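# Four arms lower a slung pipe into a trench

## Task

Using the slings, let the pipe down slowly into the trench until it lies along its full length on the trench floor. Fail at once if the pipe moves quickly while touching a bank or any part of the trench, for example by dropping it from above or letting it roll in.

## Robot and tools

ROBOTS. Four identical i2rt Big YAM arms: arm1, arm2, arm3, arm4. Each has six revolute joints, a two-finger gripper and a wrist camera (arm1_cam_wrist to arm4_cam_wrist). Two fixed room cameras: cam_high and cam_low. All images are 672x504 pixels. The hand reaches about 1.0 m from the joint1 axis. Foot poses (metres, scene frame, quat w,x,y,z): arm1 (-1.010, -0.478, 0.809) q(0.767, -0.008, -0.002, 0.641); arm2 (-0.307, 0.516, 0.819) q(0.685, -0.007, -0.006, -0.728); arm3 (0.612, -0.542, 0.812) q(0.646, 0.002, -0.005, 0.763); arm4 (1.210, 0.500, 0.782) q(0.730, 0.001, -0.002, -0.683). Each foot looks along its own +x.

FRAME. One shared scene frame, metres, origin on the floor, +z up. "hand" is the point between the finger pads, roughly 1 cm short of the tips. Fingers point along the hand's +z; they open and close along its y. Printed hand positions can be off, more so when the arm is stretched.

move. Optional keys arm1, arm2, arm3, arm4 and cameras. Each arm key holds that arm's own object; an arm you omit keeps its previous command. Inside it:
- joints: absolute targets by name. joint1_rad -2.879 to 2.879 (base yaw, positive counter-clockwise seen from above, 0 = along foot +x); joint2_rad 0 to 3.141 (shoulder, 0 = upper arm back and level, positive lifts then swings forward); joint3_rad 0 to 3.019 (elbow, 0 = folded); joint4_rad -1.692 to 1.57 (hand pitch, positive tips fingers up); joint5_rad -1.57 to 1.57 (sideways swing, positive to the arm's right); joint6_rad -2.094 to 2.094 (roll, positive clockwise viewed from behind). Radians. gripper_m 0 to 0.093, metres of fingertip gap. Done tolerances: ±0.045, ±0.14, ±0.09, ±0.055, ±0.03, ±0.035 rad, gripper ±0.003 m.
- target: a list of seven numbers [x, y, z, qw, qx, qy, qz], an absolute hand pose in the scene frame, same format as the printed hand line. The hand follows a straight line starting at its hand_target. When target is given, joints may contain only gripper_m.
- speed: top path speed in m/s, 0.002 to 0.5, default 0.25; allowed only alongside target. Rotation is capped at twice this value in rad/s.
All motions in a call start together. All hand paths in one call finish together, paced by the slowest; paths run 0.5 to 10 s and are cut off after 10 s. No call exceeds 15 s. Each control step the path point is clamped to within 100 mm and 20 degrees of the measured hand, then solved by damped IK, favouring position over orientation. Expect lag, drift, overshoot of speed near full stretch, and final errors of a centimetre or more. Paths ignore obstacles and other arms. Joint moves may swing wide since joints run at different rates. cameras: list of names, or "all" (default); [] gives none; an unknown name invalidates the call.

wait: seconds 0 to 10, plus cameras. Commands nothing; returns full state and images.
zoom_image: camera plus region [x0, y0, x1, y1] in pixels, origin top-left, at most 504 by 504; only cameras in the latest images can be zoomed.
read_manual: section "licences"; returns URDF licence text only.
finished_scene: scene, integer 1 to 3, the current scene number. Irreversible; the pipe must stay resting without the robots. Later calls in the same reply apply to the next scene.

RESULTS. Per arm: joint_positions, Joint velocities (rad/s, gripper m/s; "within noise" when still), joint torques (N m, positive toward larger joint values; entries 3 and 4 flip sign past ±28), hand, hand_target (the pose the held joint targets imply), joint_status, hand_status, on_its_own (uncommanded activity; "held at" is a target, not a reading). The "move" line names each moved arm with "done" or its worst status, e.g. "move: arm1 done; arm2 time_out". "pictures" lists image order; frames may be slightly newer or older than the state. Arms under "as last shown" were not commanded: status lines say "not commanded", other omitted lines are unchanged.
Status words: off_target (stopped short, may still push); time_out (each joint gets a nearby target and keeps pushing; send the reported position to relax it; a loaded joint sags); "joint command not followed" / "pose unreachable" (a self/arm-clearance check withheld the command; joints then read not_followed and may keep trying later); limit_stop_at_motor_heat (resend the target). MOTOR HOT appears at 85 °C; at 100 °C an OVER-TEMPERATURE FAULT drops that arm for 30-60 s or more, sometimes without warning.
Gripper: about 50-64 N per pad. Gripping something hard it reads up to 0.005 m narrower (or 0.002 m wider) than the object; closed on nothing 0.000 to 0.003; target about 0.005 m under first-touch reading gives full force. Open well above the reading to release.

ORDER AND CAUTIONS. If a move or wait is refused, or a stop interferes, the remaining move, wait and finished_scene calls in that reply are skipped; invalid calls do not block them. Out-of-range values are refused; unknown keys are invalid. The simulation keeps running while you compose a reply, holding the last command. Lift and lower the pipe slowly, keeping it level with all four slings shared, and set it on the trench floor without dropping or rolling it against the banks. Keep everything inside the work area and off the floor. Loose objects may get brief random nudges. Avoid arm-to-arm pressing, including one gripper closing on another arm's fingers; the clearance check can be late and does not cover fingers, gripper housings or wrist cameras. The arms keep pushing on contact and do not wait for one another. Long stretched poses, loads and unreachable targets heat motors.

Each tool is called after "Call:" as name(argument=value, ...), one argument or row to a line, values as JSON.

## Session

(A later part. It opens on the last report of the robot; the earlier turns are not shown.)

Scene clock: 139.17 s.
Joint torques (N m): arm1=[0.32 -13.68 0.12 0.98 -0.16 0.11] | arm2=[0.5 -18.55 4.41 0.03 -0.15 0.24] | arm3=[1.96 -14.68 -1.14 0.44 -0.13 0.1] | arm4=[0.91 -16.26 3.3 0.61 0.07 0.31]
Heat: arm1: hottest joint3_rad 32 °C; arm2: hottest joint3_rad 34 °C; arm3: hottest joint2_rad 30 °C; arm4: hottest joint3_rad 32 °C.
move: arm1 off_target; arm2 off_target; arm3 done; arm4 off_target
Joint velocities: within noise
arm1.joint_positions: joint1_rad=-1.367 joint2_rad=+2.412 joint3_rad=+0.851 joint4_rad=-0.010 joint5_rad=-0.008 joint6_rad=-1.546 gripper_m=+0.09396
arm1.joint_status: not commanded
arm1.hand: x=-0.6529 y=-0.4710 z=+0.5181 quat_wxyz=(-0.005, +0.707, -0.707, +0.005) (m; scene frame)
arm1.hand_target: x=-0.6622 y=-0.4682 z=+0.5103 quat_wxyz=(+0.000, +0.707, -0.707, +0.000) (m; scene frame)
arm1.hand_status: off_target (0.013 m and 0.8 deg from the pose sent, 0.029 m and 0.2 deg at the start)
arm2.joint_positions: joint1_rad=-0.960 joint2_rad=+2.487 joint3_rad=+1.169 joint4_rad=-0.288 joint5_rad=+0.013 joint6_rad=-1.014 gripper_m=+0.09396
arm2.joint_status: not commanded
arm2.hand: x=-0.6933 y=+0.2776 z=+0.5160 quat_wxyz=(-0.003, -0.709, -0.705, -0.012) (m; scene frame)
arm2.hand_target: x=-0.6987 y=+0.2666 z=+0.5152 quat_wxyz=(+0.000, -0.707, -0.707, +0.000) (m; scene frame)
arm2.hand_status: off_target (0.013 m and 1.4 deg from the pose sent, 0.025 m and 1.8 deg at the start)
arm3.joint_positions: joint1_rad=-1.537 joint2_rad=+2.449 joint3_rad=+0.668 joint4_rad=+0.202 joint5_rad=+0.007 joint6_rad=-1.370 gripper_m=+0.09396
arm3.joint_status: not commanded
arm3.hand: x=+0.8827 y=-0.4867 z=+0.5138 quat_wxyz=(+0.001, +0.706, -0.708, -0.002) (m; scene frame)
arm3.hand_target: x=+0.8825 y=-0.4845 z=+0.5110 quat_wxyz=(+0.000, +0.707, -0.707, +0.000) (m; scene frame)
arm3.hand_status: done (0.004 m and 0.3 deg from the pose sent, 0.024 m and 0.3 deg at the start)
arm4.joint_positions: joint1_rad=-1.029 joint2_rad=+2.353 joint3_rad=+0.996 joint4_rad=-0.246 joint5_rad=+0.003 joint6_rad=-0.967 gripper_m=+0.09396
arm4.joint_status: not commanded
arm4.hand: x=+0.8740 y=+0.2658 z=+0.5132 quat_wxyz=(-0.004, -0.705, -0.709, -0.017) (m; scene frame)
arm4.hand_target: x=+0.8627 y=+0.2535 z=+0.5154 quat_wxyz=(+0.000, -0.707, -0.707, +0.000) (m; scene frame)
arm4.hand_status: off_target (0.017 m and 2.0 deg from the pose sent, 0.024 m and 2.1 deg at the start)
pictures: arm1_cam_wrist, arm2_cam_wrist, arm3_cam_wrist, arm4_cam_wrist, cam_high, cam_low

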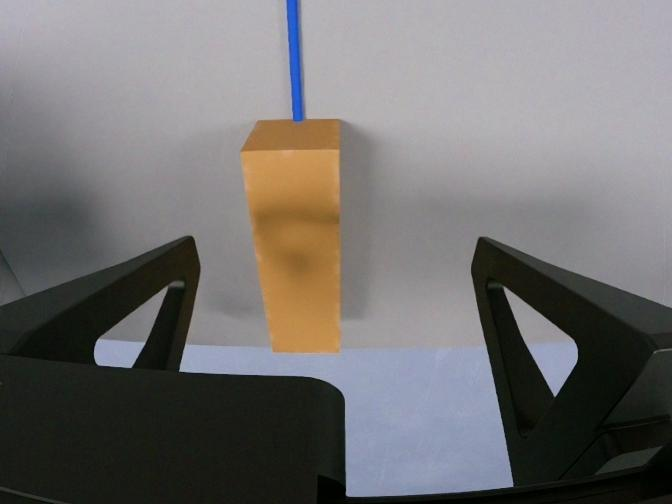

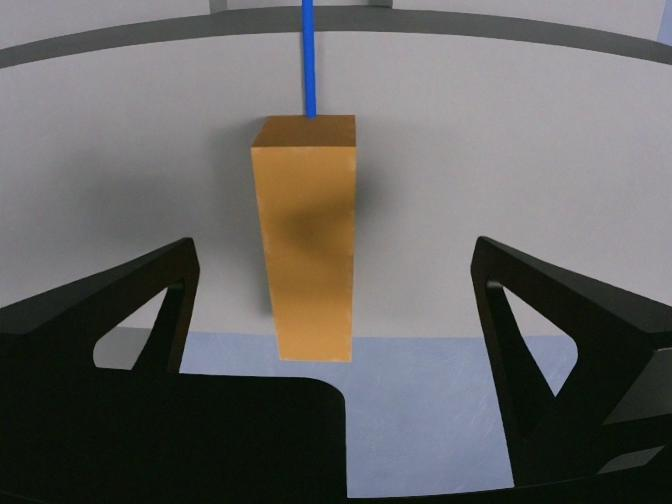

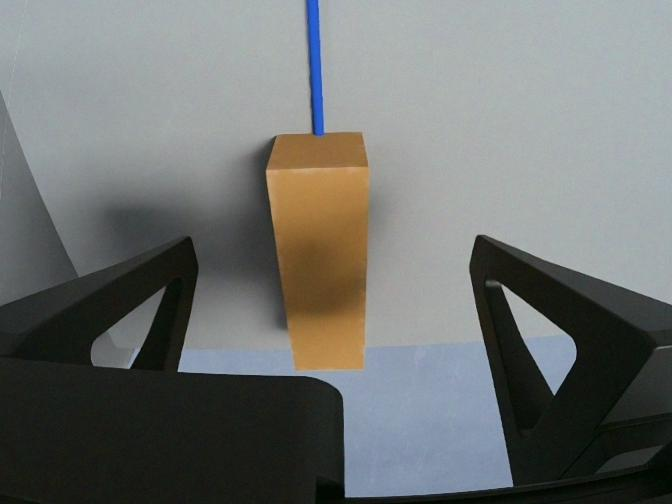

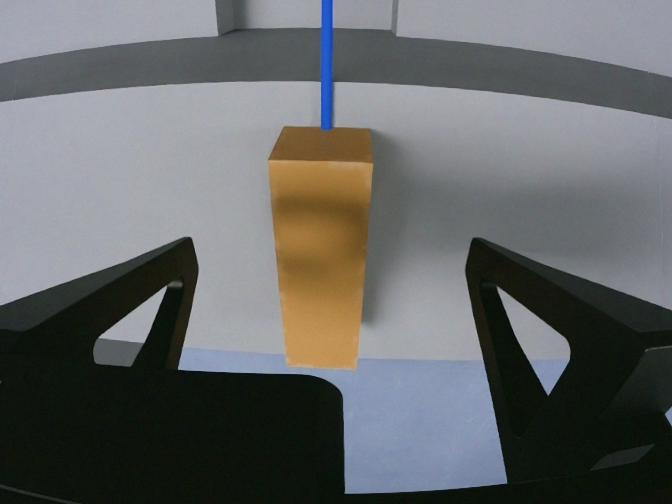

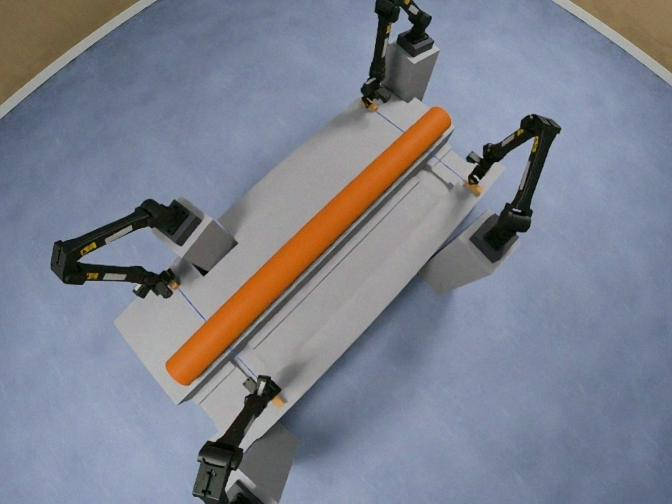

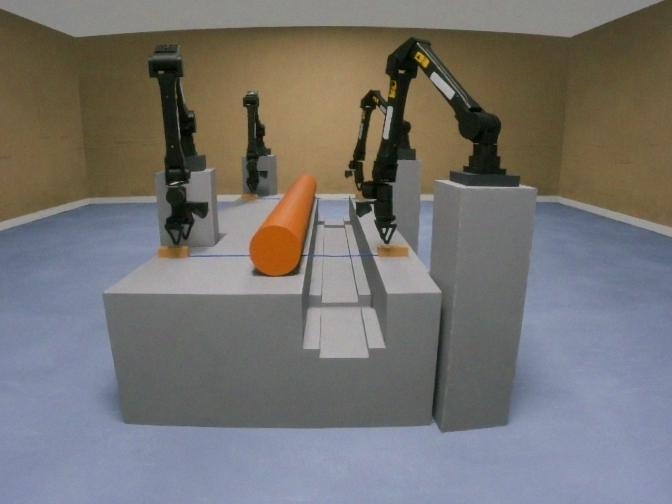

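Call:
move(
  arm1={"target": [-0.674, -0.468, 0.487, 0, 0.7071, -0.7071, 0], "speed": 0.08},
  arm2={"target": [-0.690, 0.2665, 0.494, 0, 0.7071, 0.7071, 0], "speed": 0.08},
  arm3={"target": [0.879, -0.4845, 0.492, 0, 0.7071, -0.7071, 0], "speed": 0.08},
  arm4={"target": [0.865, 0.2535, 0.497, 0, 0.7071, 0.7071, 0], "speed": 0.08},
)

Call:
zoom_image(
  camera="cam_low",
  region=[140, 180, 440, 300],
)

Scene clock: 146.20 s.
Joint torques (N m): arm1=[0.5 -14.21 -0.39 0.91 -0.1 0.08] | arm2=[0.56 -18.32 4.15 0.05 -0.16 0.23] | arm3=[2.08 -14.74 -1.39 0.46 -0.14 0.09] | arm4=[1.08 -16.21 2.95 0.66 0.07 0.3]
Heat: arm1: hottest joint2_rad 31 °C; arm2: hottest joint3_rad 34 °C; arm3: hottest joint2_rad 30 °C; arm4: hottest joint3_rad 32 °C.
move: arm1 done; arm2 off_target; arm3 done; arm4 off_target
Joint velocities: within noise
arm1.joint_positions: joint1_rad=-1.366 joint2_rad=+2.485 joint3_rad=+0.852 joint4_rad=+0.058 joint5_rad=-0.008 joint6_rad=-1.544 gripper_m=+0.09396
arm1.joint_status: not commanded
arm1.hand: x=-0.6676 y=-0.4712 z=+0.4941 quat_wxyz=(-0.003, +0.707, -0.707, +0.004) (m; scene frame)
arm1.hand_target: x=-0.6741 y=-0.4681 z=+0.4872 quat_wxyz=(+0.000, +0.707, -0.707, +0.000) (m; scene frame)
arm1.hand_status: done (0.010 m and 0.5 deg from the pose sent, 0.038 m and 0.8 deg at the start)
arm2.joint_positions: joint1_rad=-0.950 joint2_rad=+2.535 joint3_rad=+1.172 joint4_rad=-0.245 joint5_rad=+0.013 joint6_rad=-1.004 gripper_m=+0.09396
arm2.joint_status: not commanded
arm2.hand: x=-0.6831 y=+0.2784 z=+0.4952 quat_wxyz=(-0.003, -0.709, -0.705, -0.013) (m; scene frame)
arm2.hand_target: x=-0.6897 y=+0.2666 z=+0.4943 quat_wxyz=(+0.000, -0.707, -0.707, +0.000) (m; scene frame)
arm2.hand_status: off_target (0.014 m and 1.5 deg from the pose sent, 0.025 m and 1.4 deg at the start)
arm3.joint_positions: joint1_rad=-1.535 joint2_rad=+2.513 joint3_rad=+0.693 joint4_rad=+0.242 joint5_rad=+0.007 joint6_rad=-1.368 gripper_m=+0.09396
arm3.joint_status: not commanded
arm3.hand: x=+0.8802 y=-0.4866 z=+0.4955 quat_wxyz=(+0.000, +0.706, -0.708, -0.001) (m; scene frame)
arm3.hand_target: x=+0.8792 y=-0.4845 z=+0.4921 quat_wxyz=(+0.000, +0.707, -0.707, +0.000) (m; scene frame)
arm3.hand_status: done (0.004 m and 0.2 deg from the pose sent, 0.022 m and 0.3 deg at the start)
arm4.joint_positions: joint1_rad=-1.027 joint2_rad=+2.398 joint3_rad=+1.013 joint4_rad=-0.214 joint5_rad=+0.003 joint6_rad=-0.964 gripper_m=+0.09396
arm4.joint_status: not commanded
arm4.hand: x=+0.8741 y=+0.2648 z=+0.4968 quat_wxyz=(-0.004, -0.706, -0.708, -0.015) (m; scene frame)
arm4.hand_target: x=+0.8651 y=+0.2535 z=+0.4974 quat_wxyz=(+0.000, -0.707, -0.707, +0.000) (m; scene frame)
arm4.hand_status: off_target (0.015 m and 1.7 deg from the pose sent, 0.022 m and 2.0 deg at the start)
pictures: arm1_cam_wrist, arm2_cam_wrist, arm3_cam_wrist, arm4_cam_wrist, cam_high, cam_low

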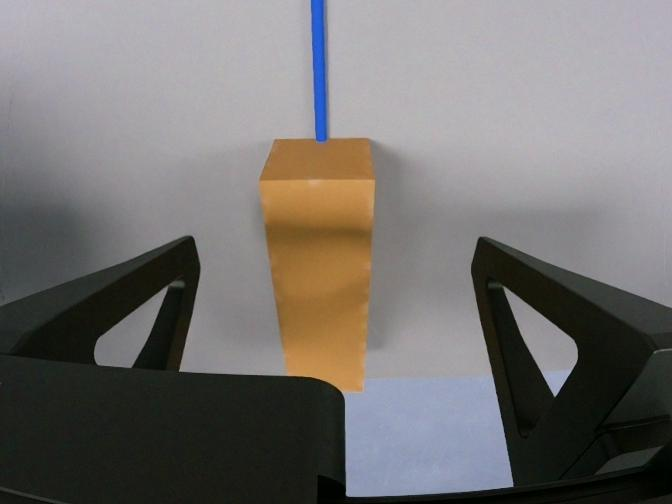

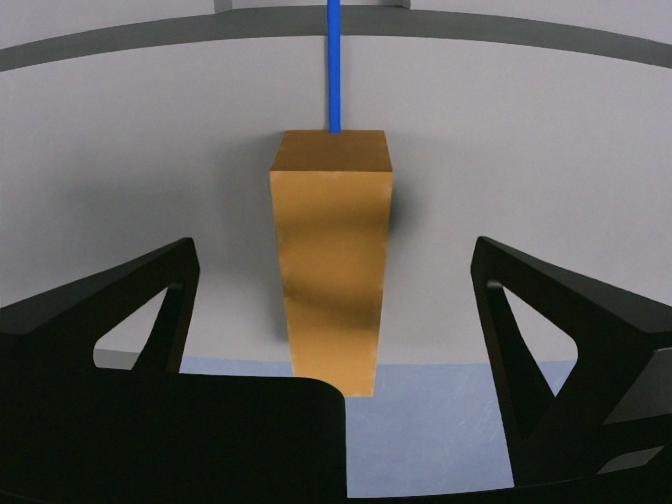

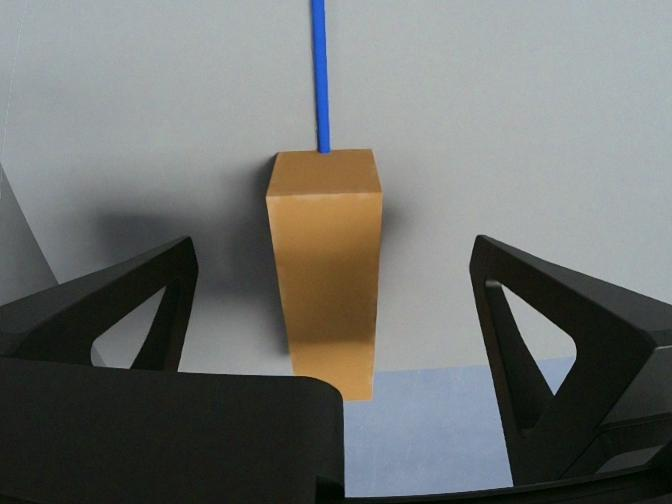

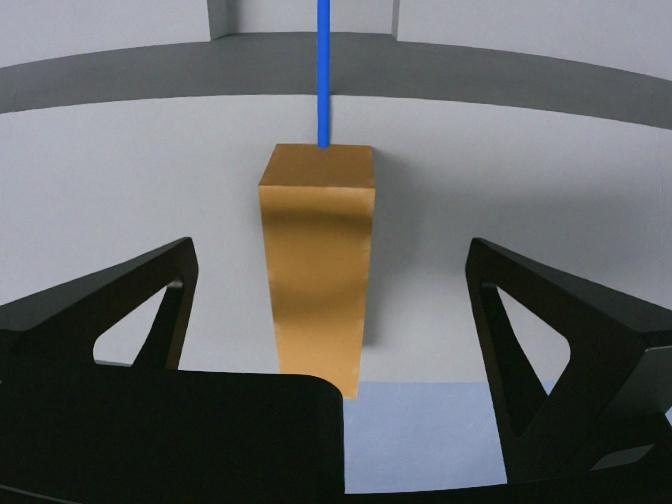

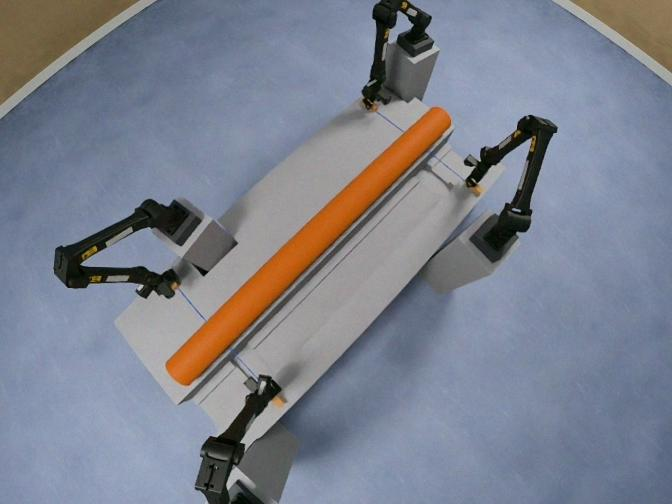

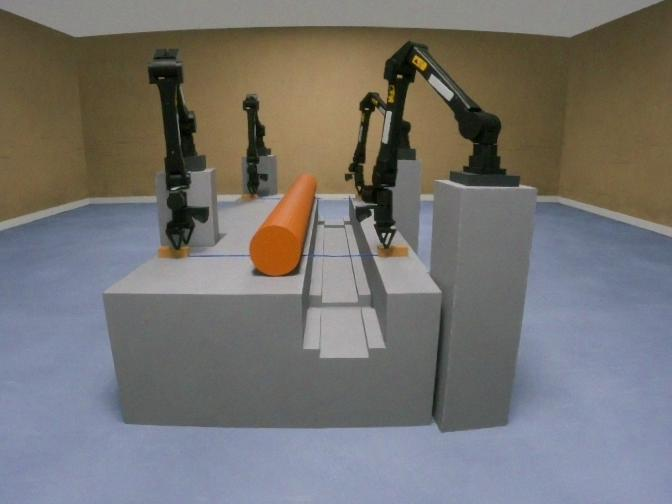

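Scaled by 1.680.

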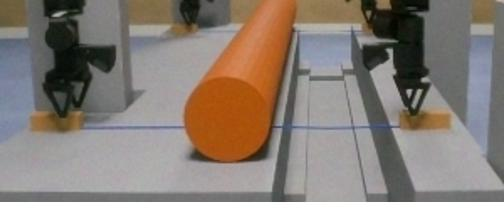

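Call:
move(
  arm1={"target": [-0.674, -0.468, 0.481, 0, 0.7071, -0.7071, 0], "speed": 0.08},
  arm2={"target": [-0.690, 0.2665, 0.487, 0, 0.7071, 0.7071, 0], "speed": 0.08},
  arm3={"target": [0.879, -0.4845, 0.485, 0, 0.7071, -0.7071, 0], "speed": 0.08},
  arm4={"target": [0.865, 0.2535, 0.489, 0, 0.7071, 0.7071, 0], "speed": 0.08},
  cameras=[],
)

Call:
move(
  arm1={"joints": {"gripper_m": 0.015}},
  arm2={"joints": {"gripper_m": 0.015}},
  arm3={"joints": {"gripper_m": 0.015}},
  arm4={"joints": {"gripper_m": 0.015}},
)

Scene clock: 157.93 s.
Joint torques (N m): arm1=[0.44 -13.92 -0.01 0.85 -0.17 0.1] | arm2=[0.44 -17.79 4.11 0.05 -0.16 0.2] | arm3=[1.9 -14.51 -1.5 0.43 -0.13 0.09] | arm4=[1.03 -15.91 2.8 0.66 0.08 0.3]
Heat: arm1: hottest joint2_rad 31 °C; arm2: hottest joint3_rad 33 °C; arm3: hottest joint2_rad 31 °C; arm4: hottest joint3_rad 32 °C.
move: arm1 off_target; arm2 off_target; arm3 done; arm4 off_target
Joint velocities: within noise
arm1.joint_positions: joint1_rad=-1.366 joint2_rad=+2.497 joint3_rad=+0.857 joint4_rad=+0.065 joint5_rad=-0.008 joint6_rad=-1.543 gripper_m=+0.09396
arm1.joint_status: not commanded
arm1.hand: x=-0.6684 y=-0.4711 z=+0.4903 quat_wxyz=(-0.003, +0.707, -0.707, +0.004) (m; scene frame)
arm1.hand_target: x=-0.6741 y=-0.4681 z=+0.4814 quat_wxyz=(+0.000, +0.707, -0.707, +0.000) (m; scene frame)
arm1.hand_status: off_target (0.011 m and 0.5 deg from the pose sent, 0.015 m and 0.5 deg at the start)
arm2.joint_positions: joint1_rad=-0.950 joint2_rad=+2.546 joint3_rad=+1.183 joint4_rad=-0.237 joint5_rad=+0.013 joint6_rad=-1.004 gripper_m=+0.09396
arm2.joint_status: not commanded
arm2.hand: x=-0.6863 y=+0.2763 z=+0.4913 quat_wxyz=(-0.002, -0.710, -0.704, -0.009) (m; scene frame)
arm2.hand_target: x=-0.6898 y=+0.2665 z=+0.4873 quat_wxyz=(+0.000, -0.707, -0.707, +0.000) (m; scene frame)
arm2.hand_status: off_target (0.011 m and 1.1 deg from the pose sent, 0.016 m and 1.5 deg at the start)
arm3.joint_positions: joint1_rad=-1.535 joint2_rad=+2.532 joint3_rad=+0.707 joint4_rad=+0.252 joint5_rad=+0.007 joint6_rad=-1.367 gripper_m=+0.09396
arm3.joint_status: not commanded
arm3.hand: x=+0.8822 y=-0.4860 z=+0.4895 quat_wxyz=(-0.002, +0.706, -0.708, +0.000) (m; scene frame)
arm3.hand_target: x=+0.8790 y=-0.4845 z=+0.4851 quat_wxyz=(+0.000, +0.707, -0.707, +0.000) (m; scene frame)
arm3.hand_status: done (0.006 m and 0.2 deg from the pose sent, 0.011 m and 0.2 deg at the start)
arm4.joint_positions: joint1_rad=-1.027 joint2_rad=+2.416 joint3_rad=+1.025 joint4_rad=-0.201 joint5_rad=+0.003 joint6_rad=-0.964 gripper_m=+0.09396
arm4.joint_status: not commanded
arm4.hand: x=+0.8721 y=+0.2633 z=+0.4903 quat_wxyz=(-0.003, -0.706, -0.708, -0.012) (m; scene frame)
arm4.hand_target: x=+0.8651 y=+0.2535 z=+0.4893 quat_wxyz=(+0.000, -0.707, -0.707, +0.000) (m; scene frame)
arm4.hand_status: off_target (0.012 m and 1.4 deg from the pose sent, 0.017 m and 1.7 deg at the start)
pictures: none
No camera images: "cameras" was empty.

Scene clock: 158.60 s.
Joint torques (N m): arm1=[0.67 -14.27 0.06 1.02 -0.18 0.08] | arm2=[0.5 -17.79 4.12 0.02 -0.11 0.2] | arm3=[1.9 -14.45 -1.47 0.46 -0.12 0.09] | arm4=[0.91 -15.91 2.78 0.62 0.09 0.29]
Heat: arm1: hottest joint2_rad 31 °C; arm2: hottest joint3_rad 33 °C; arm3: hottest joint2_rad 31 °C; arm4: hottest joint3_rad 32 °C.
move: arm1 off_target; arm2 off_target; arm3 off_target; arm4 off_target
Joint velocities: within noise
arm1.joint_positions: joint1_rad=-1.366 joint2_rad=+2.497 joint3_rad=+0.857 joint4_rad=+0.065 joint5_rad=-0.008 joint6_rad=-1.543 gripper_m=+0.03100
arm1.joint_status: gripper_m off_target (ended at +0.03103, target +0.01500)
arm1.hand: x=-0.6683 y=-0.4711 z=+0.4903 quat_wxyz=(-0.003, +0.707, -0.707, +0.004) (m; scene frame)
arm1.hand_target: x=-0.6741 y=-0.4681 z=+0.4814 quat_wxyz=(+0.000, +0.707, -0.707, +0.000) (m; scene frame)
arm1.hand_status: not commanded
arm2.joint_positions: joint1_rad=-0.949 joint2_rad=+2.546 joint3_rad=+1.183 joint4_rad=-0.236 joint5_rad=+0.012 joint6_rad=-1.003 gripper_m=+0.03246
arm2.joint_status: gripper_m off_target (ended at +0.03249, target +0.01500)
arm2.hand: x=-0.6861 y=+0.2759 z=+0.4913 quat_wxyz=(-0.002, -0.710, -0.705, -0.008) (m; scene frame)
arm2.hand_target: x=-0.6898 y=+0.2666 z=+0.4873 quat_wxyz=(+0.000, -0.707, -0.707, +0.000) (m; scene frame)
arm2.hand_status: not commanded
arm3.joint_positions: joint1_rad=-1.535 joint2_rad=+2.532 joint3_rad=+0.707 joint4_rad=+0.252 joint5_rad=+0.007 joint6_rad=-1.367 gripper_m=+0.03255
arm3.joint_status: gripper_m off_target (ended at +0.03258, target +0.01500)
arm3.hand: x=+0.8823 y=-0.4859 z=+0.4895 quat_wxyz=(-0.002, +0.706, -0.708, +0.000) (m; scene frame)
arm3.hand_target: x=+0.8790 y=-0.4846 z=+0.4851 quat_wxyz=(+0.000, +0.707, -0.707, +0.000) (m; scene frame)
arm3.hand_status: not commanded
arm4.joint_positions: joint1_rad=-1.025 joint2_rad=+2.416 joint3_rad=+1.025 joint4_rad=-0.201 joint5_rad=+0.002 joint6_rad=-0.963 gripper_m=+0.03344
arm4.joint_status: gripper_m off_target (ended at +0.03347, target +0.01500)
arm4.hand: x=+0.8724 y=+0.2627 z=+0.4903 quat_wxyz=(-0.003, -0.706, -0.708, -0.012) (m; scene frame)
arm4.hand_target: x=+0.8651 y=+0.2535 z=+0.4893 quat_wxyz=(+0.000, -0.707, -0.707, +0.000) (m; scene frame)
arm4.hand_status: not commanded
pictures: arm1_cam_wrist, arm2_cam_wrist, arm3_cam_wrist, arm4_cam_wrist, cam_high, cam_low

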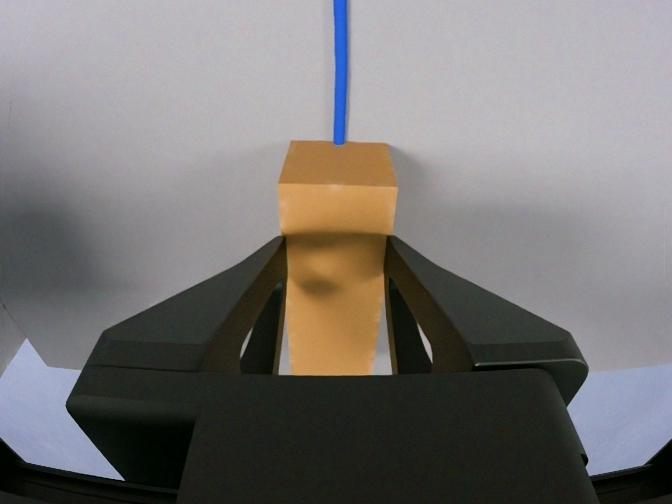

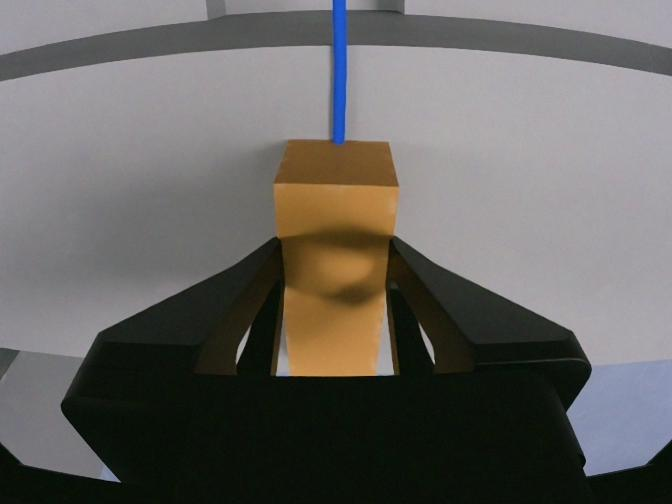

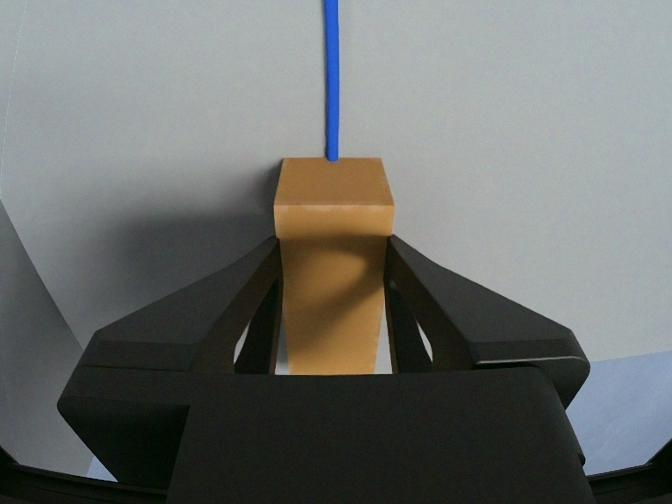

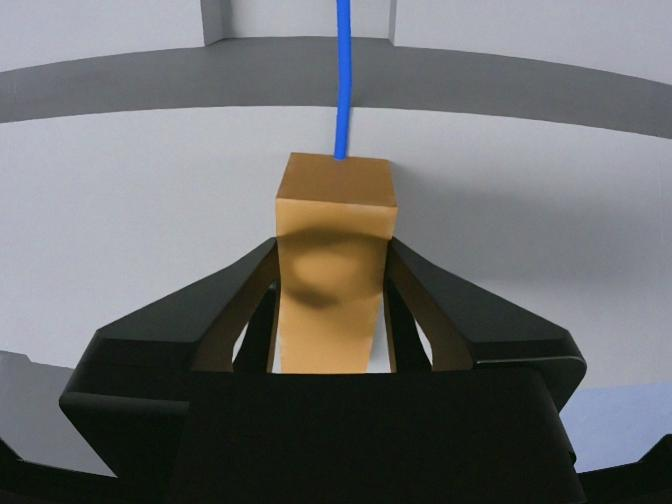

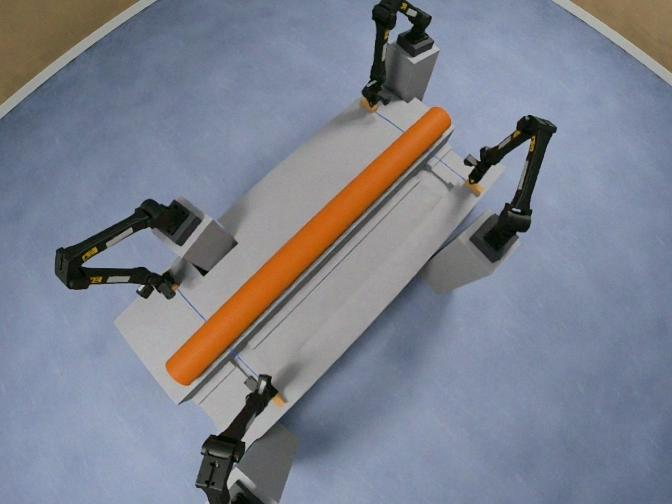

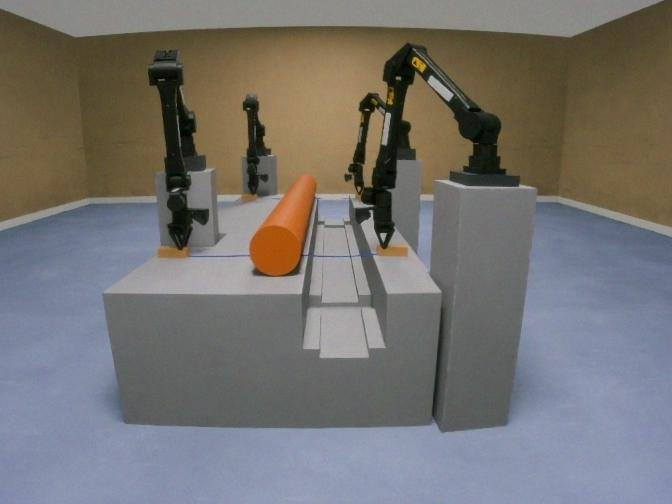

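Call:
move(
  arm1={"target": [-0.668, -0.285, 0.74, 0, 0.7071, -0.7071, 0], "speed": 0.15},
  arm2={"target": [-0.70, 0.05, 0.75, 0, 0.7071, 0.7071, 0], "speed": 0.15},
  arm3={"target": [0.882, -0.285, 0.74, 0, 0.7071, -0.7071, 0], "speed": 0.15},
  arm4={"target": [0.86, 0.045, 0.75, 0, 0.7071, 0.7071, 0], "speed": 0.15},
)

Scene clock: 196.77 s.
Joint torques (N m): arm1=[0.5 -14.51 6.91 -0.13 -0.11 0.07] | arm2=[0.15 -23.71 11.78 -0.96 -0.14 0.17] | arm3=[1.49 -15.79 5.91 -0.39 -0.25 0.09] | arm4=[0.97 -21.71 9.52 -0.32 0.07 0.32]
Heat: arm1: hottest joint2_rad 32 °C; arm2: hottest joint2_rad 32 °C; arm3: hottest joint2_rad 31 °C; arm4: hottest joint3_rad 31 °C.
move: arm1 off_target; arm2 off_target; arm3 off_target; arm4 off_target
Joint velocities: within noise
arm1.joint_positions: joint1_rad=-0.886 joint2_rad=+1.804 joint3_rad=+0.817 joint4_rad=-0.616 joint5_rad=-0.015 joint6_rad=-1.069 gripper_m=+0.03101
arm1.joint_status: not commanded
arm1.hand: x=-0.6796 y=-0.2934 z=+0.7307 quat_wxyz=(+0.012, +0.709, -0.705, -0.003) (m; scene frame)
arm1.hand_target: x=-0.6683 y=-0.2851 z=+0.7401 quat_wxyz=(+0.000, +0.707, -0.707, +0.000) (m; scene frame)
arm1.hand_status: off_target (0.017 m and 1.4 deg from the pose sent, 0.311 m and 0.5 deg at the start)
arm2.joint_positions: joint1_rad=-0.646 joint2_rad=+2.225 joint3_rad=+1.539 joint4_rad=-0.942 joint5_rad=+0.009 joint6_rad=-0.706 gripper_m=+0.03251
arm2.joint_status: not commanded
arm2.hand: x=-0.6907 y=+0.0694 z=+0.7300 quat_wxyz=(+0.001, -0.707, -0.706, -0.021) (m; scene frame)
arm2.hand_target: x=-0.6994 y=+0.0505 z=+0.7505 quat_wxyz=(+0.000, -0.707, -0.707, +0.000) (m; scene frame)
arm2.hand_status: off_target (0.029 m and 2.5 deg from the pose sent, 0.344 m and 1.1 deg at the start)
arm3.joint_positions: joint1_rad=-0.976 joint2_rad=+1.779 joint3_rad=+0.762 joint4_rad=-0.587 joint5_rad=+0.006 joint6_rad=-0.814 gripper_m=+0.03255
arm3.joint_status: not commanded
arm3.hand: x=+0.8738 y=-0.2951 z=+0.7317 quat_wxyz=(+0.012, +0.708, -0.706, +0.000) (m; scene frame)
arm3.hand_target: x=+0.8818 y=-0.2852 z=+0.7401 quat_wxyz=(+0.000, +0.707, -0.707, +0.000) (m; scene frame)
arm3.hand_status: off_target (0.015 m and 1.4 deg from the pose sent, 0.321 m and 0.3 deg at the start)
arm4.joint_positions: joint1_rad=-0.725 joint2_rad=+2.083 joint3_rad=+1.403 joint4_rad=-0.948 joint5_rad=+0.003 joint6_rad=-0.668 gripper_m=+0.03345
arm4.joint_status: not commanded
arm4.hand: x=+0.8727 y=+0.0657 z=+0.7232 quat_wxyz=(+0.003, -0.704, -0.710, -0.029) (m; scene frame)
arm4.hand_target: x=+0.8607 y=+0.0459 z=+0.7505 quat_wxyz=(+0.000, -0.707, -0.707, +0.000) (m; scene frame)
arm4.hand_status: off_target (0.036 m and 3.4 deg from the pose sent, 0.339 m and 1.4 deg at the start)
pictures: arm1_cam_wrist, arm2_cam_wrist, arm3_cam_wrist, arm4_cam_wrist, cam_high, cam_low

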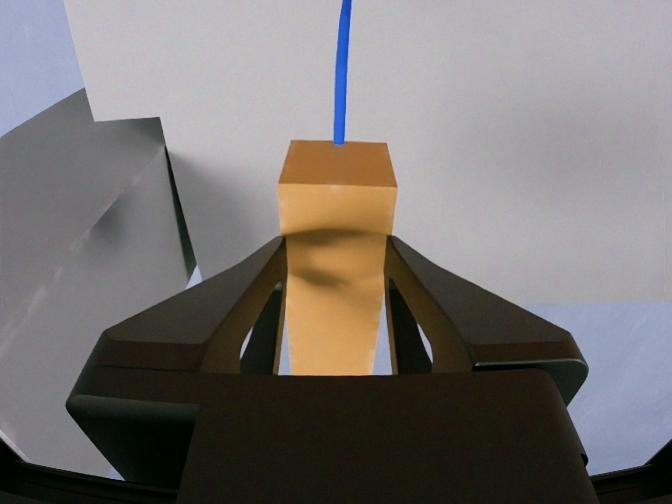

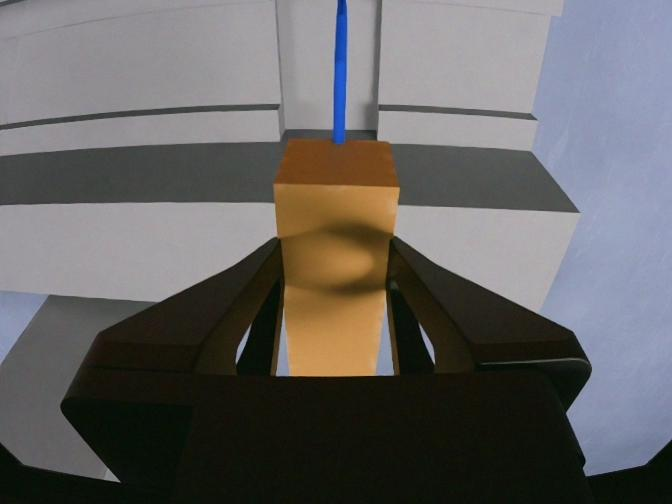

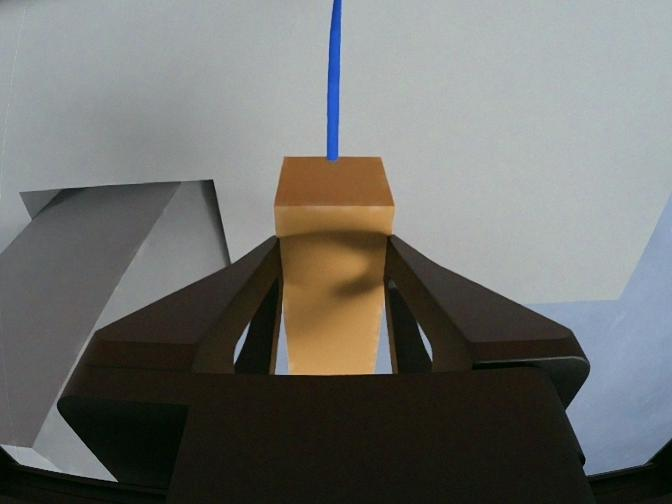

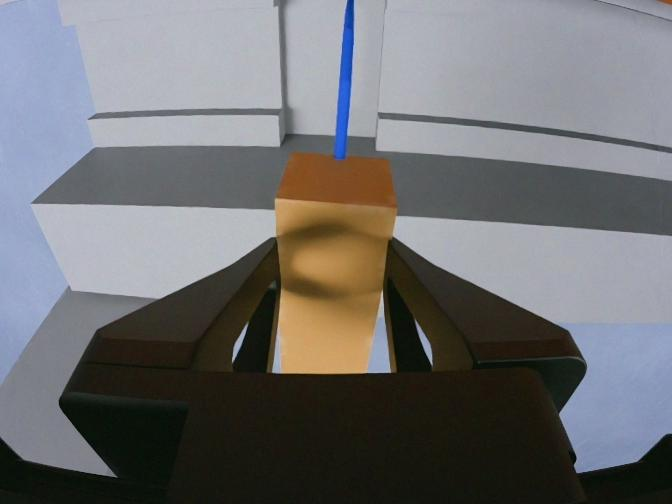

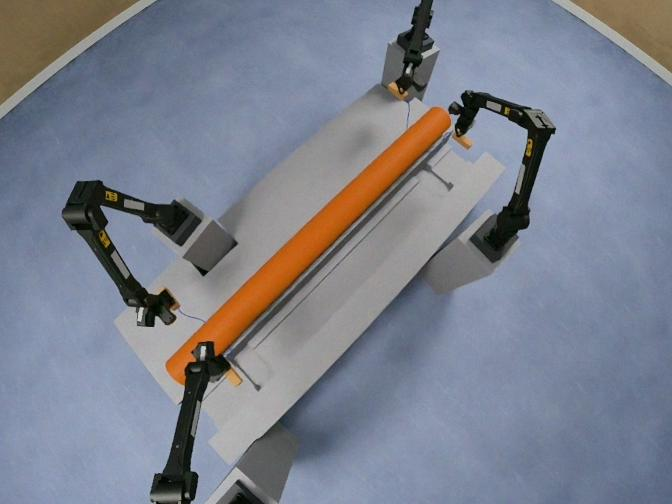

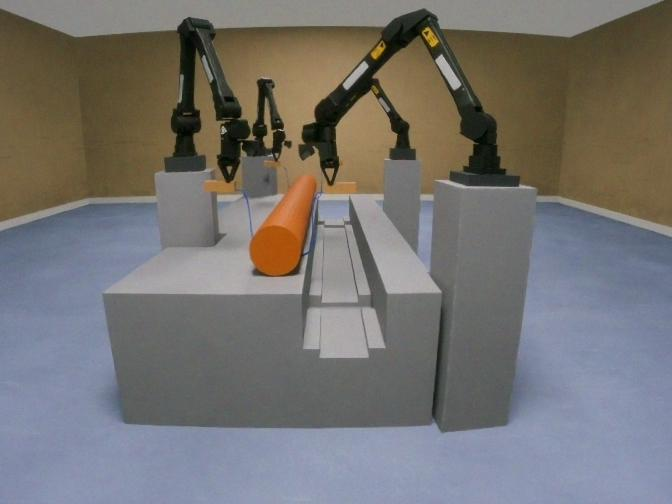

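Call:
move(
  arm1={"target": [-0.66, -0.277, 0.81, 0, 0.7071, -0.7071, 0], "speed": 0.1},
  arm2={"target": [-0.694, 0.036, 0.82, 0, 0.7071, 0.7071, 0], "speed": 0.1},
  arm3={"target": [0.89, -0.275, 0.81, 0, 0.7071, -0.7071, 0], "speed": 0.1},
  arm4={"target": [0.862, 0.034, 0.827, 0, 0.7071, 0.7071, 0], "speed": 0.1},
  cameras=["cam_high", "cam_low"],
)

Call:
zoom_image(
  camera="cam_low",
  region=[170, 130, 420, 300],
)

Scene clock: 202.90 s.
Joint torques (N m): arm1=[0.44 -14.15 8.51 -0.09 -0.05 0.08] | arm2=[0.09 -24.82 13.87 -1.2 -0.15 0.16] | arm3=[1.14 -20.07 8.61 -1.24 -0.1 0.06] | arm4=[0.44 -24.35 12.45 -0.9 0.06 0.25]
Heat: arm1: hottest joint2_rad 32 °C; arm2: hottest joint2_rad 33 °C; arm3: hottest joint2_rad 31 °C; arm4: hottest joint3_rad 31 °C.
move: arm1 off_target; arm2 off_target; arm3 off_target; arm4 off_target
Joint velocities: within noise
arm1.joint_positions: joint1_rad=-0.883 joint2_rad=+1.666 joint3_rad=+0.889 joint4_rad=-0.827 joint5_rad=-0.016 joint6_rad=-1.064 gripper_m=+0.01510
arm1.joint_status: not commanded
arm1.on_its_own: gripper_m moved -0.01591 to your old target +0.01500
arm1.hand: x=-0.6709 y=-0.2862 z=+0.7994 quat_wxyz=(+0.012, +0.708, -0.706, -0.004) (m; scene frame)
arm1.hand_target: x=-0.6602 y=-0.2772 z=+0.8101 quat_wxyz=(+0.000, +0.707, -0.707, +0.000) (m; scene frame)
arm1.hand_status: off_target (0.018 m and 1.4 deg from the pose sent, 0.083 m and 1.4 deg at the start)
arm2.joint_positions: joint1_rad=-0.623 joint2_rad=+2.157 joint3_rad=+1.587 joint4_rad=-1.084 joint5_rad=+0.009 joint6_rad=-0.682 gripper_m=+0.03251
arm2.joint_status: not commanded
arm2.hand: x=-0.6808 y=+0.0606 z=+0.7848 quat_wxyz=(+0.003, -0.708, -0.706, -0.035) (m; scene frame)
arm2.hand_target: x=-0.6926 y=+0.0374 z=+0.8205 quat_wxyz=(+0.000, -0.707, -0.707, +0.000) (m; scene frame)
arm2.hand_status: off_target (0.045 m and 4.0 deg from the pose sent, 0.096 m and 2.5 deg at the start)
arm3.joint_positions: joint1_rad=-0.967 joint2_rad=+1.687 joint3_rad=+0.814 joint4_rad=-0.786 joint5_rad=+0.002 joint6_rad=-0.806 gripper_m=+0.03255
arm3.joint_status: not commanded
arm3.hand: x=+0.8690 y=-0.2947 z=+0.7761 quat_wxyz=(+0.040, +0.708, -0.705, -0.002) (m; scene frame)
arm3.hand_target: x=+0.8890 y=-0.2760 z=+0.8092 quat_wxyz=(+0.000, +0.707, -0.707, +0.000) (m; scene frame)
arm3.hand_status: off_target (0.044 m and 4.6 deg from the pose sent, 0.082 m and 1.4 deg at the start)
arm4.joint_positions: joint1_rad=-0.705 joint2_rad=+2.025 joint3_rad=+1.452 joint4_rad=-1.107 joint5_rad=+0.003 joint6_rad=-0.649 gripper_m=+0.03345
arm4.joint_status: not commanded
arm4.hand: x=+0.8848 y=+0.0644 z=+0.7713 quat_wxyz=(+0.007, -0.702, -0.710, -0.054) (m; scene frame)
arm4.hand_target: x=+0.8645 y=+0.0372 z=+0.8275 quat_wxyz=(+0.000, -0.707, -0.707, +0.000) (m; scene frame)
arm4.hand_status: off_target (0.067 m and 6.3 deg from the pose sent, 0.109 m and 3.4 deg at the start)
pictures: cam_high, cam_low

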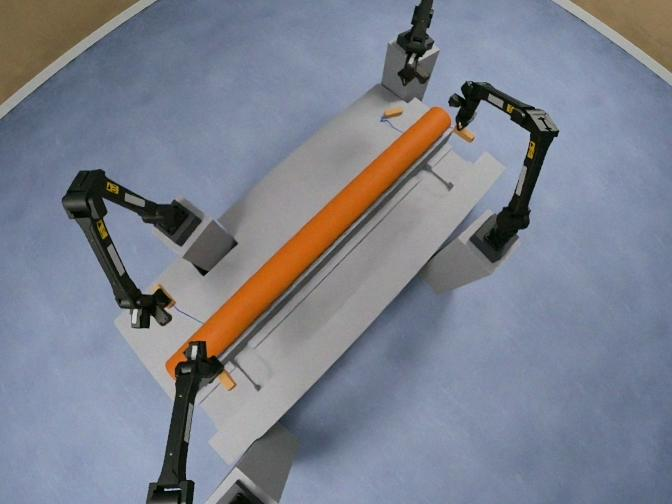

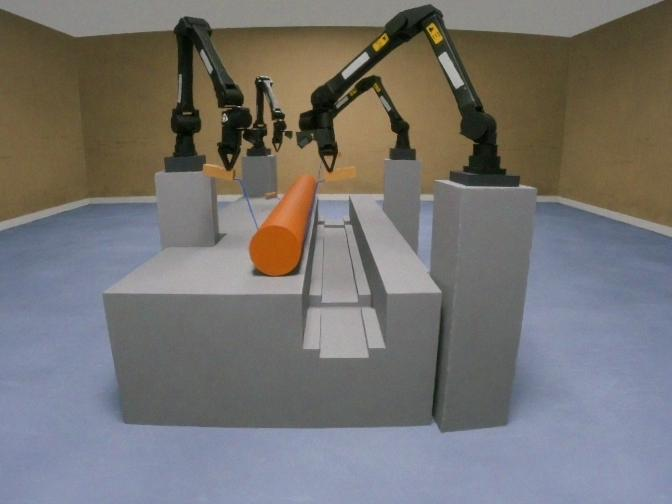

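Scaled by 2.016.

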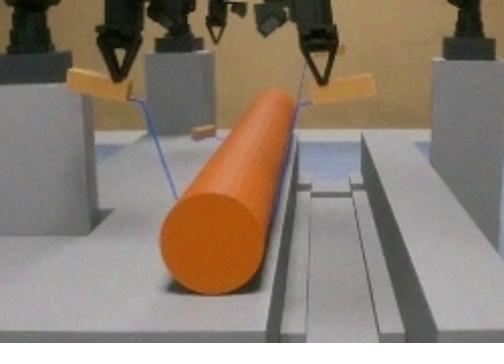

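Call:
move(
  arm1={"target": [-0.668, -0.33, 0.80, 0, 0.7071, -0.7071, 0], "speed": 0.1, "joints": {"gripper_m": 0.093}},
  arm2={"target": [-0.70, 0.10, 0.71, 0, 0.7071, 0.7071, 0], "speed": 0.1},
  arm3={"target": [0.887, -0.33, 0.71, 0, 0.7071, -0.7071, 0], "speed": 0.1},
  arm4={"target": [0.86, 0.09, 0.71, 0, 0.7071, 0.7071, 0], "speed": 0.1},
)

Scene clock: 213.30 s.
Joint torques (N m): arm1=[-0.91 -14.1 5.75 0.95 -0.03 -0.11] | arm2=[-1.55 -21.6 7.43 0.02 -0.07 0.06] | arm3=[0.62 -13.86 3.85 0.42 -0.06 -0.05] | arm4=[-0.15 -19.37 5.83 0.62 0.09 0.01]
Heat: arm1: hottest joint2_rad 32 °C; arm2: hottest joint3_rad 35 °C; arm3: hottest joint2_rad 32 °C; arm4: hottest joint3_rad 32 °C.
move: arm1 done; arm2 done; arm3 done; arm4 done
Joint velocities: within noise
arm1.joint_positions: joint1_rad=-0.982 joint2_rad=+1.633 joint3_rad=+0.829 joint4_rad=-0.800 joint5_rad=-0.016 joint6_rad=-1.157 gripper_m=+0.09290
arm1.joint_status: all done
arm1.hand: x=-0.6720 y=-0.3287 z=+0.7954 quat_wxyz=(+0.011, +0.706, -0.708, -0.005) (m; scene frame)
arm1.hand_target: x=-0.6681 y=-0.3300 z=+0.7999 quat_wxyz=(+0.000, +0.707, -0.707, +0.000) (m; scene frame)
arm1.hand_status: done (0.006 m and 1.4 deg from the pose sent, 0.044 m and 1.4 deg at the start)
arm2.joint_positions: joint1_rad=-0.682 joint2_rad=+2.206 joint3_rad=+1.431 joint4_rad=-0.824 joint5_rad=+0.009 joint6_rad=-0.748 gripper_m=+0.03252
arm2.joint_status: not commanded
arm2.hand: x=-0.6921 y=+0.0979 z=+0.7090 quat_wxyz=(+0.000, -0.705, -0.709, -0.007) (m; scene frame)
arm2.hand_target: x=-0.7000 y=+0.1001 z=+0.7100 quat_wxyz=(+0.000, -0.707, -0.707, +0.000) (m; scene frame)
arm2.hand_status: done (0.008 m and 0.9 deg from the pose sent, 0.087 m and 4.0 deg at the start)
arm3.joint_positions: joint1_rad=-1.069 joint2_rad=+1.803 joint3_rad=+0.702 joint4_rad=-0.484 joint5_rad=+0.003 joint6_rad=-0.903 gripper_m=+0.03255
arm3.joint_status: not commanded
arm3.hand: x=+0.8835 y=-0.3291 z=+0.7119 quat_wxyz=(+0.002, +0.707, -0.707, -0.002) (m; scene frame)
arm3.hand_target: x=+0.8868 y=-0.3301 z=+0.7100 quat_wxyz=(+0.000, +0.707, -0.707, +0.000) (m; scene frame)
arm3.hand_status: done (0.004 m and 0.3 deg from the pose sent, 0.077 m and 4.6 deg at the start)
arm4.joint_positions: joint1_rad=-0.762 joint2_rad=+2.064 joint3_rad=+1.307 joint4_rad=-0.835 joint5_rad=+0.004 joint6_rad=-0.691 gripper_m=+0.03345
arm4.joint_status: not commanded
arm4.hand: x=+0.8668 y=+0.0910 z=+0.7053 quat_wxyz=(+0.000, -0.709, -0.705, -0.011) (m; scene frame)
arm4.hand_target: x=+0.8599 y=+0.0901 z=+0.7100 quat_wxyz=(+0.000, -0.707, -0.707, +0.000) (m; scene frame)
arm4.hand_status: done (0.008 m and 1.3 deg from the pose sent, 0.071 m and 6.3 deg at the start)
pictures: arm1_cam_wrist, arm2_cam_wrist, arm3_cam_wrist, arm4_cam_wrist, cam_high, cam_low

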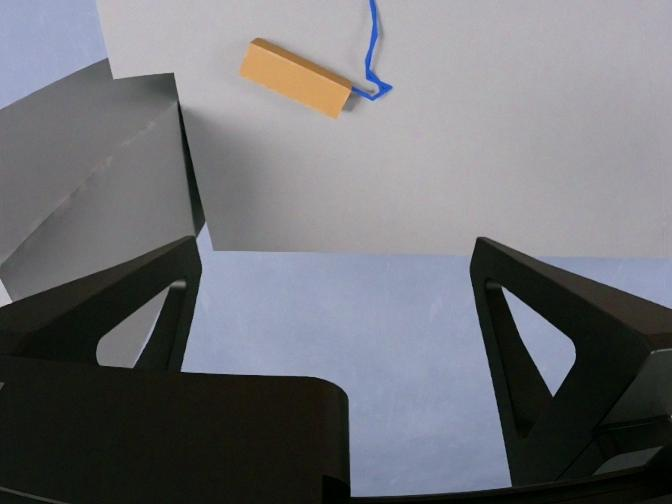

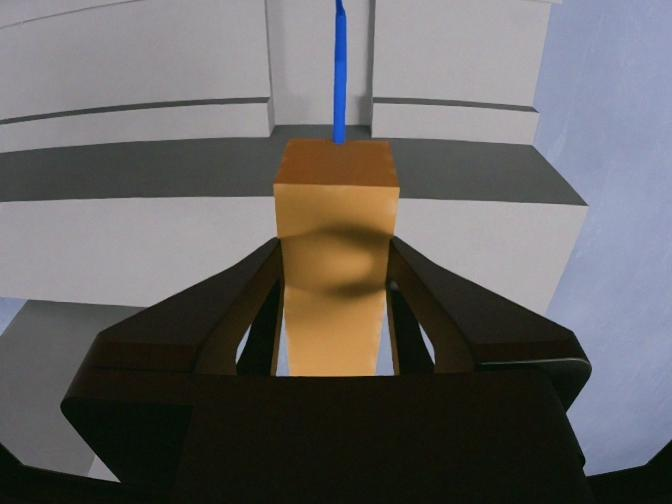

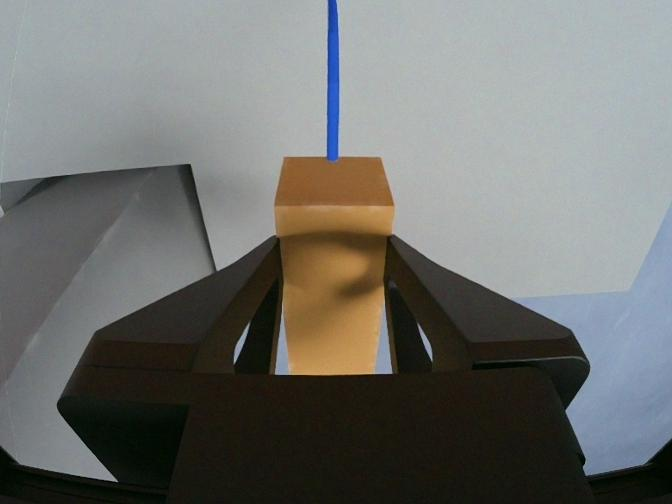

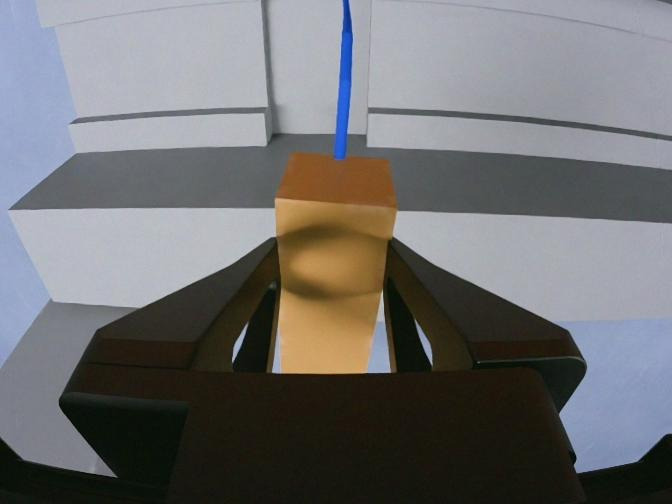

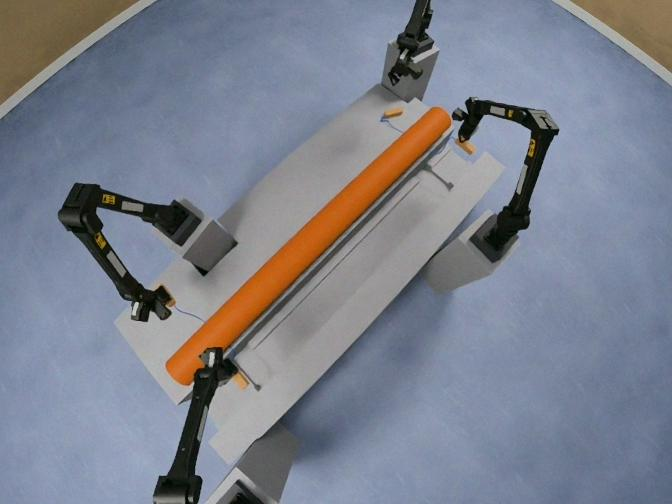

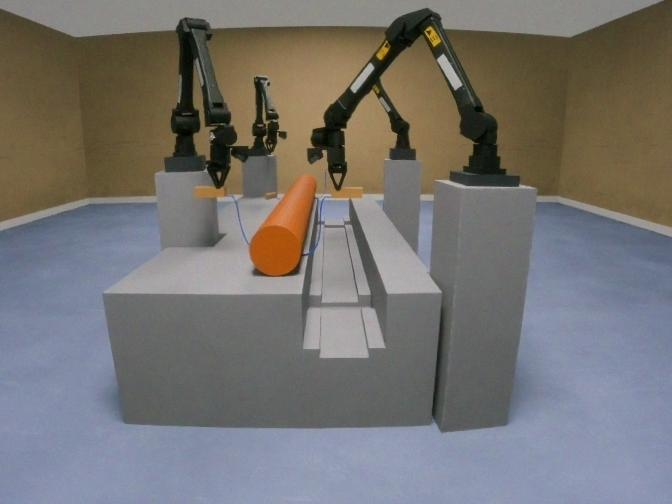

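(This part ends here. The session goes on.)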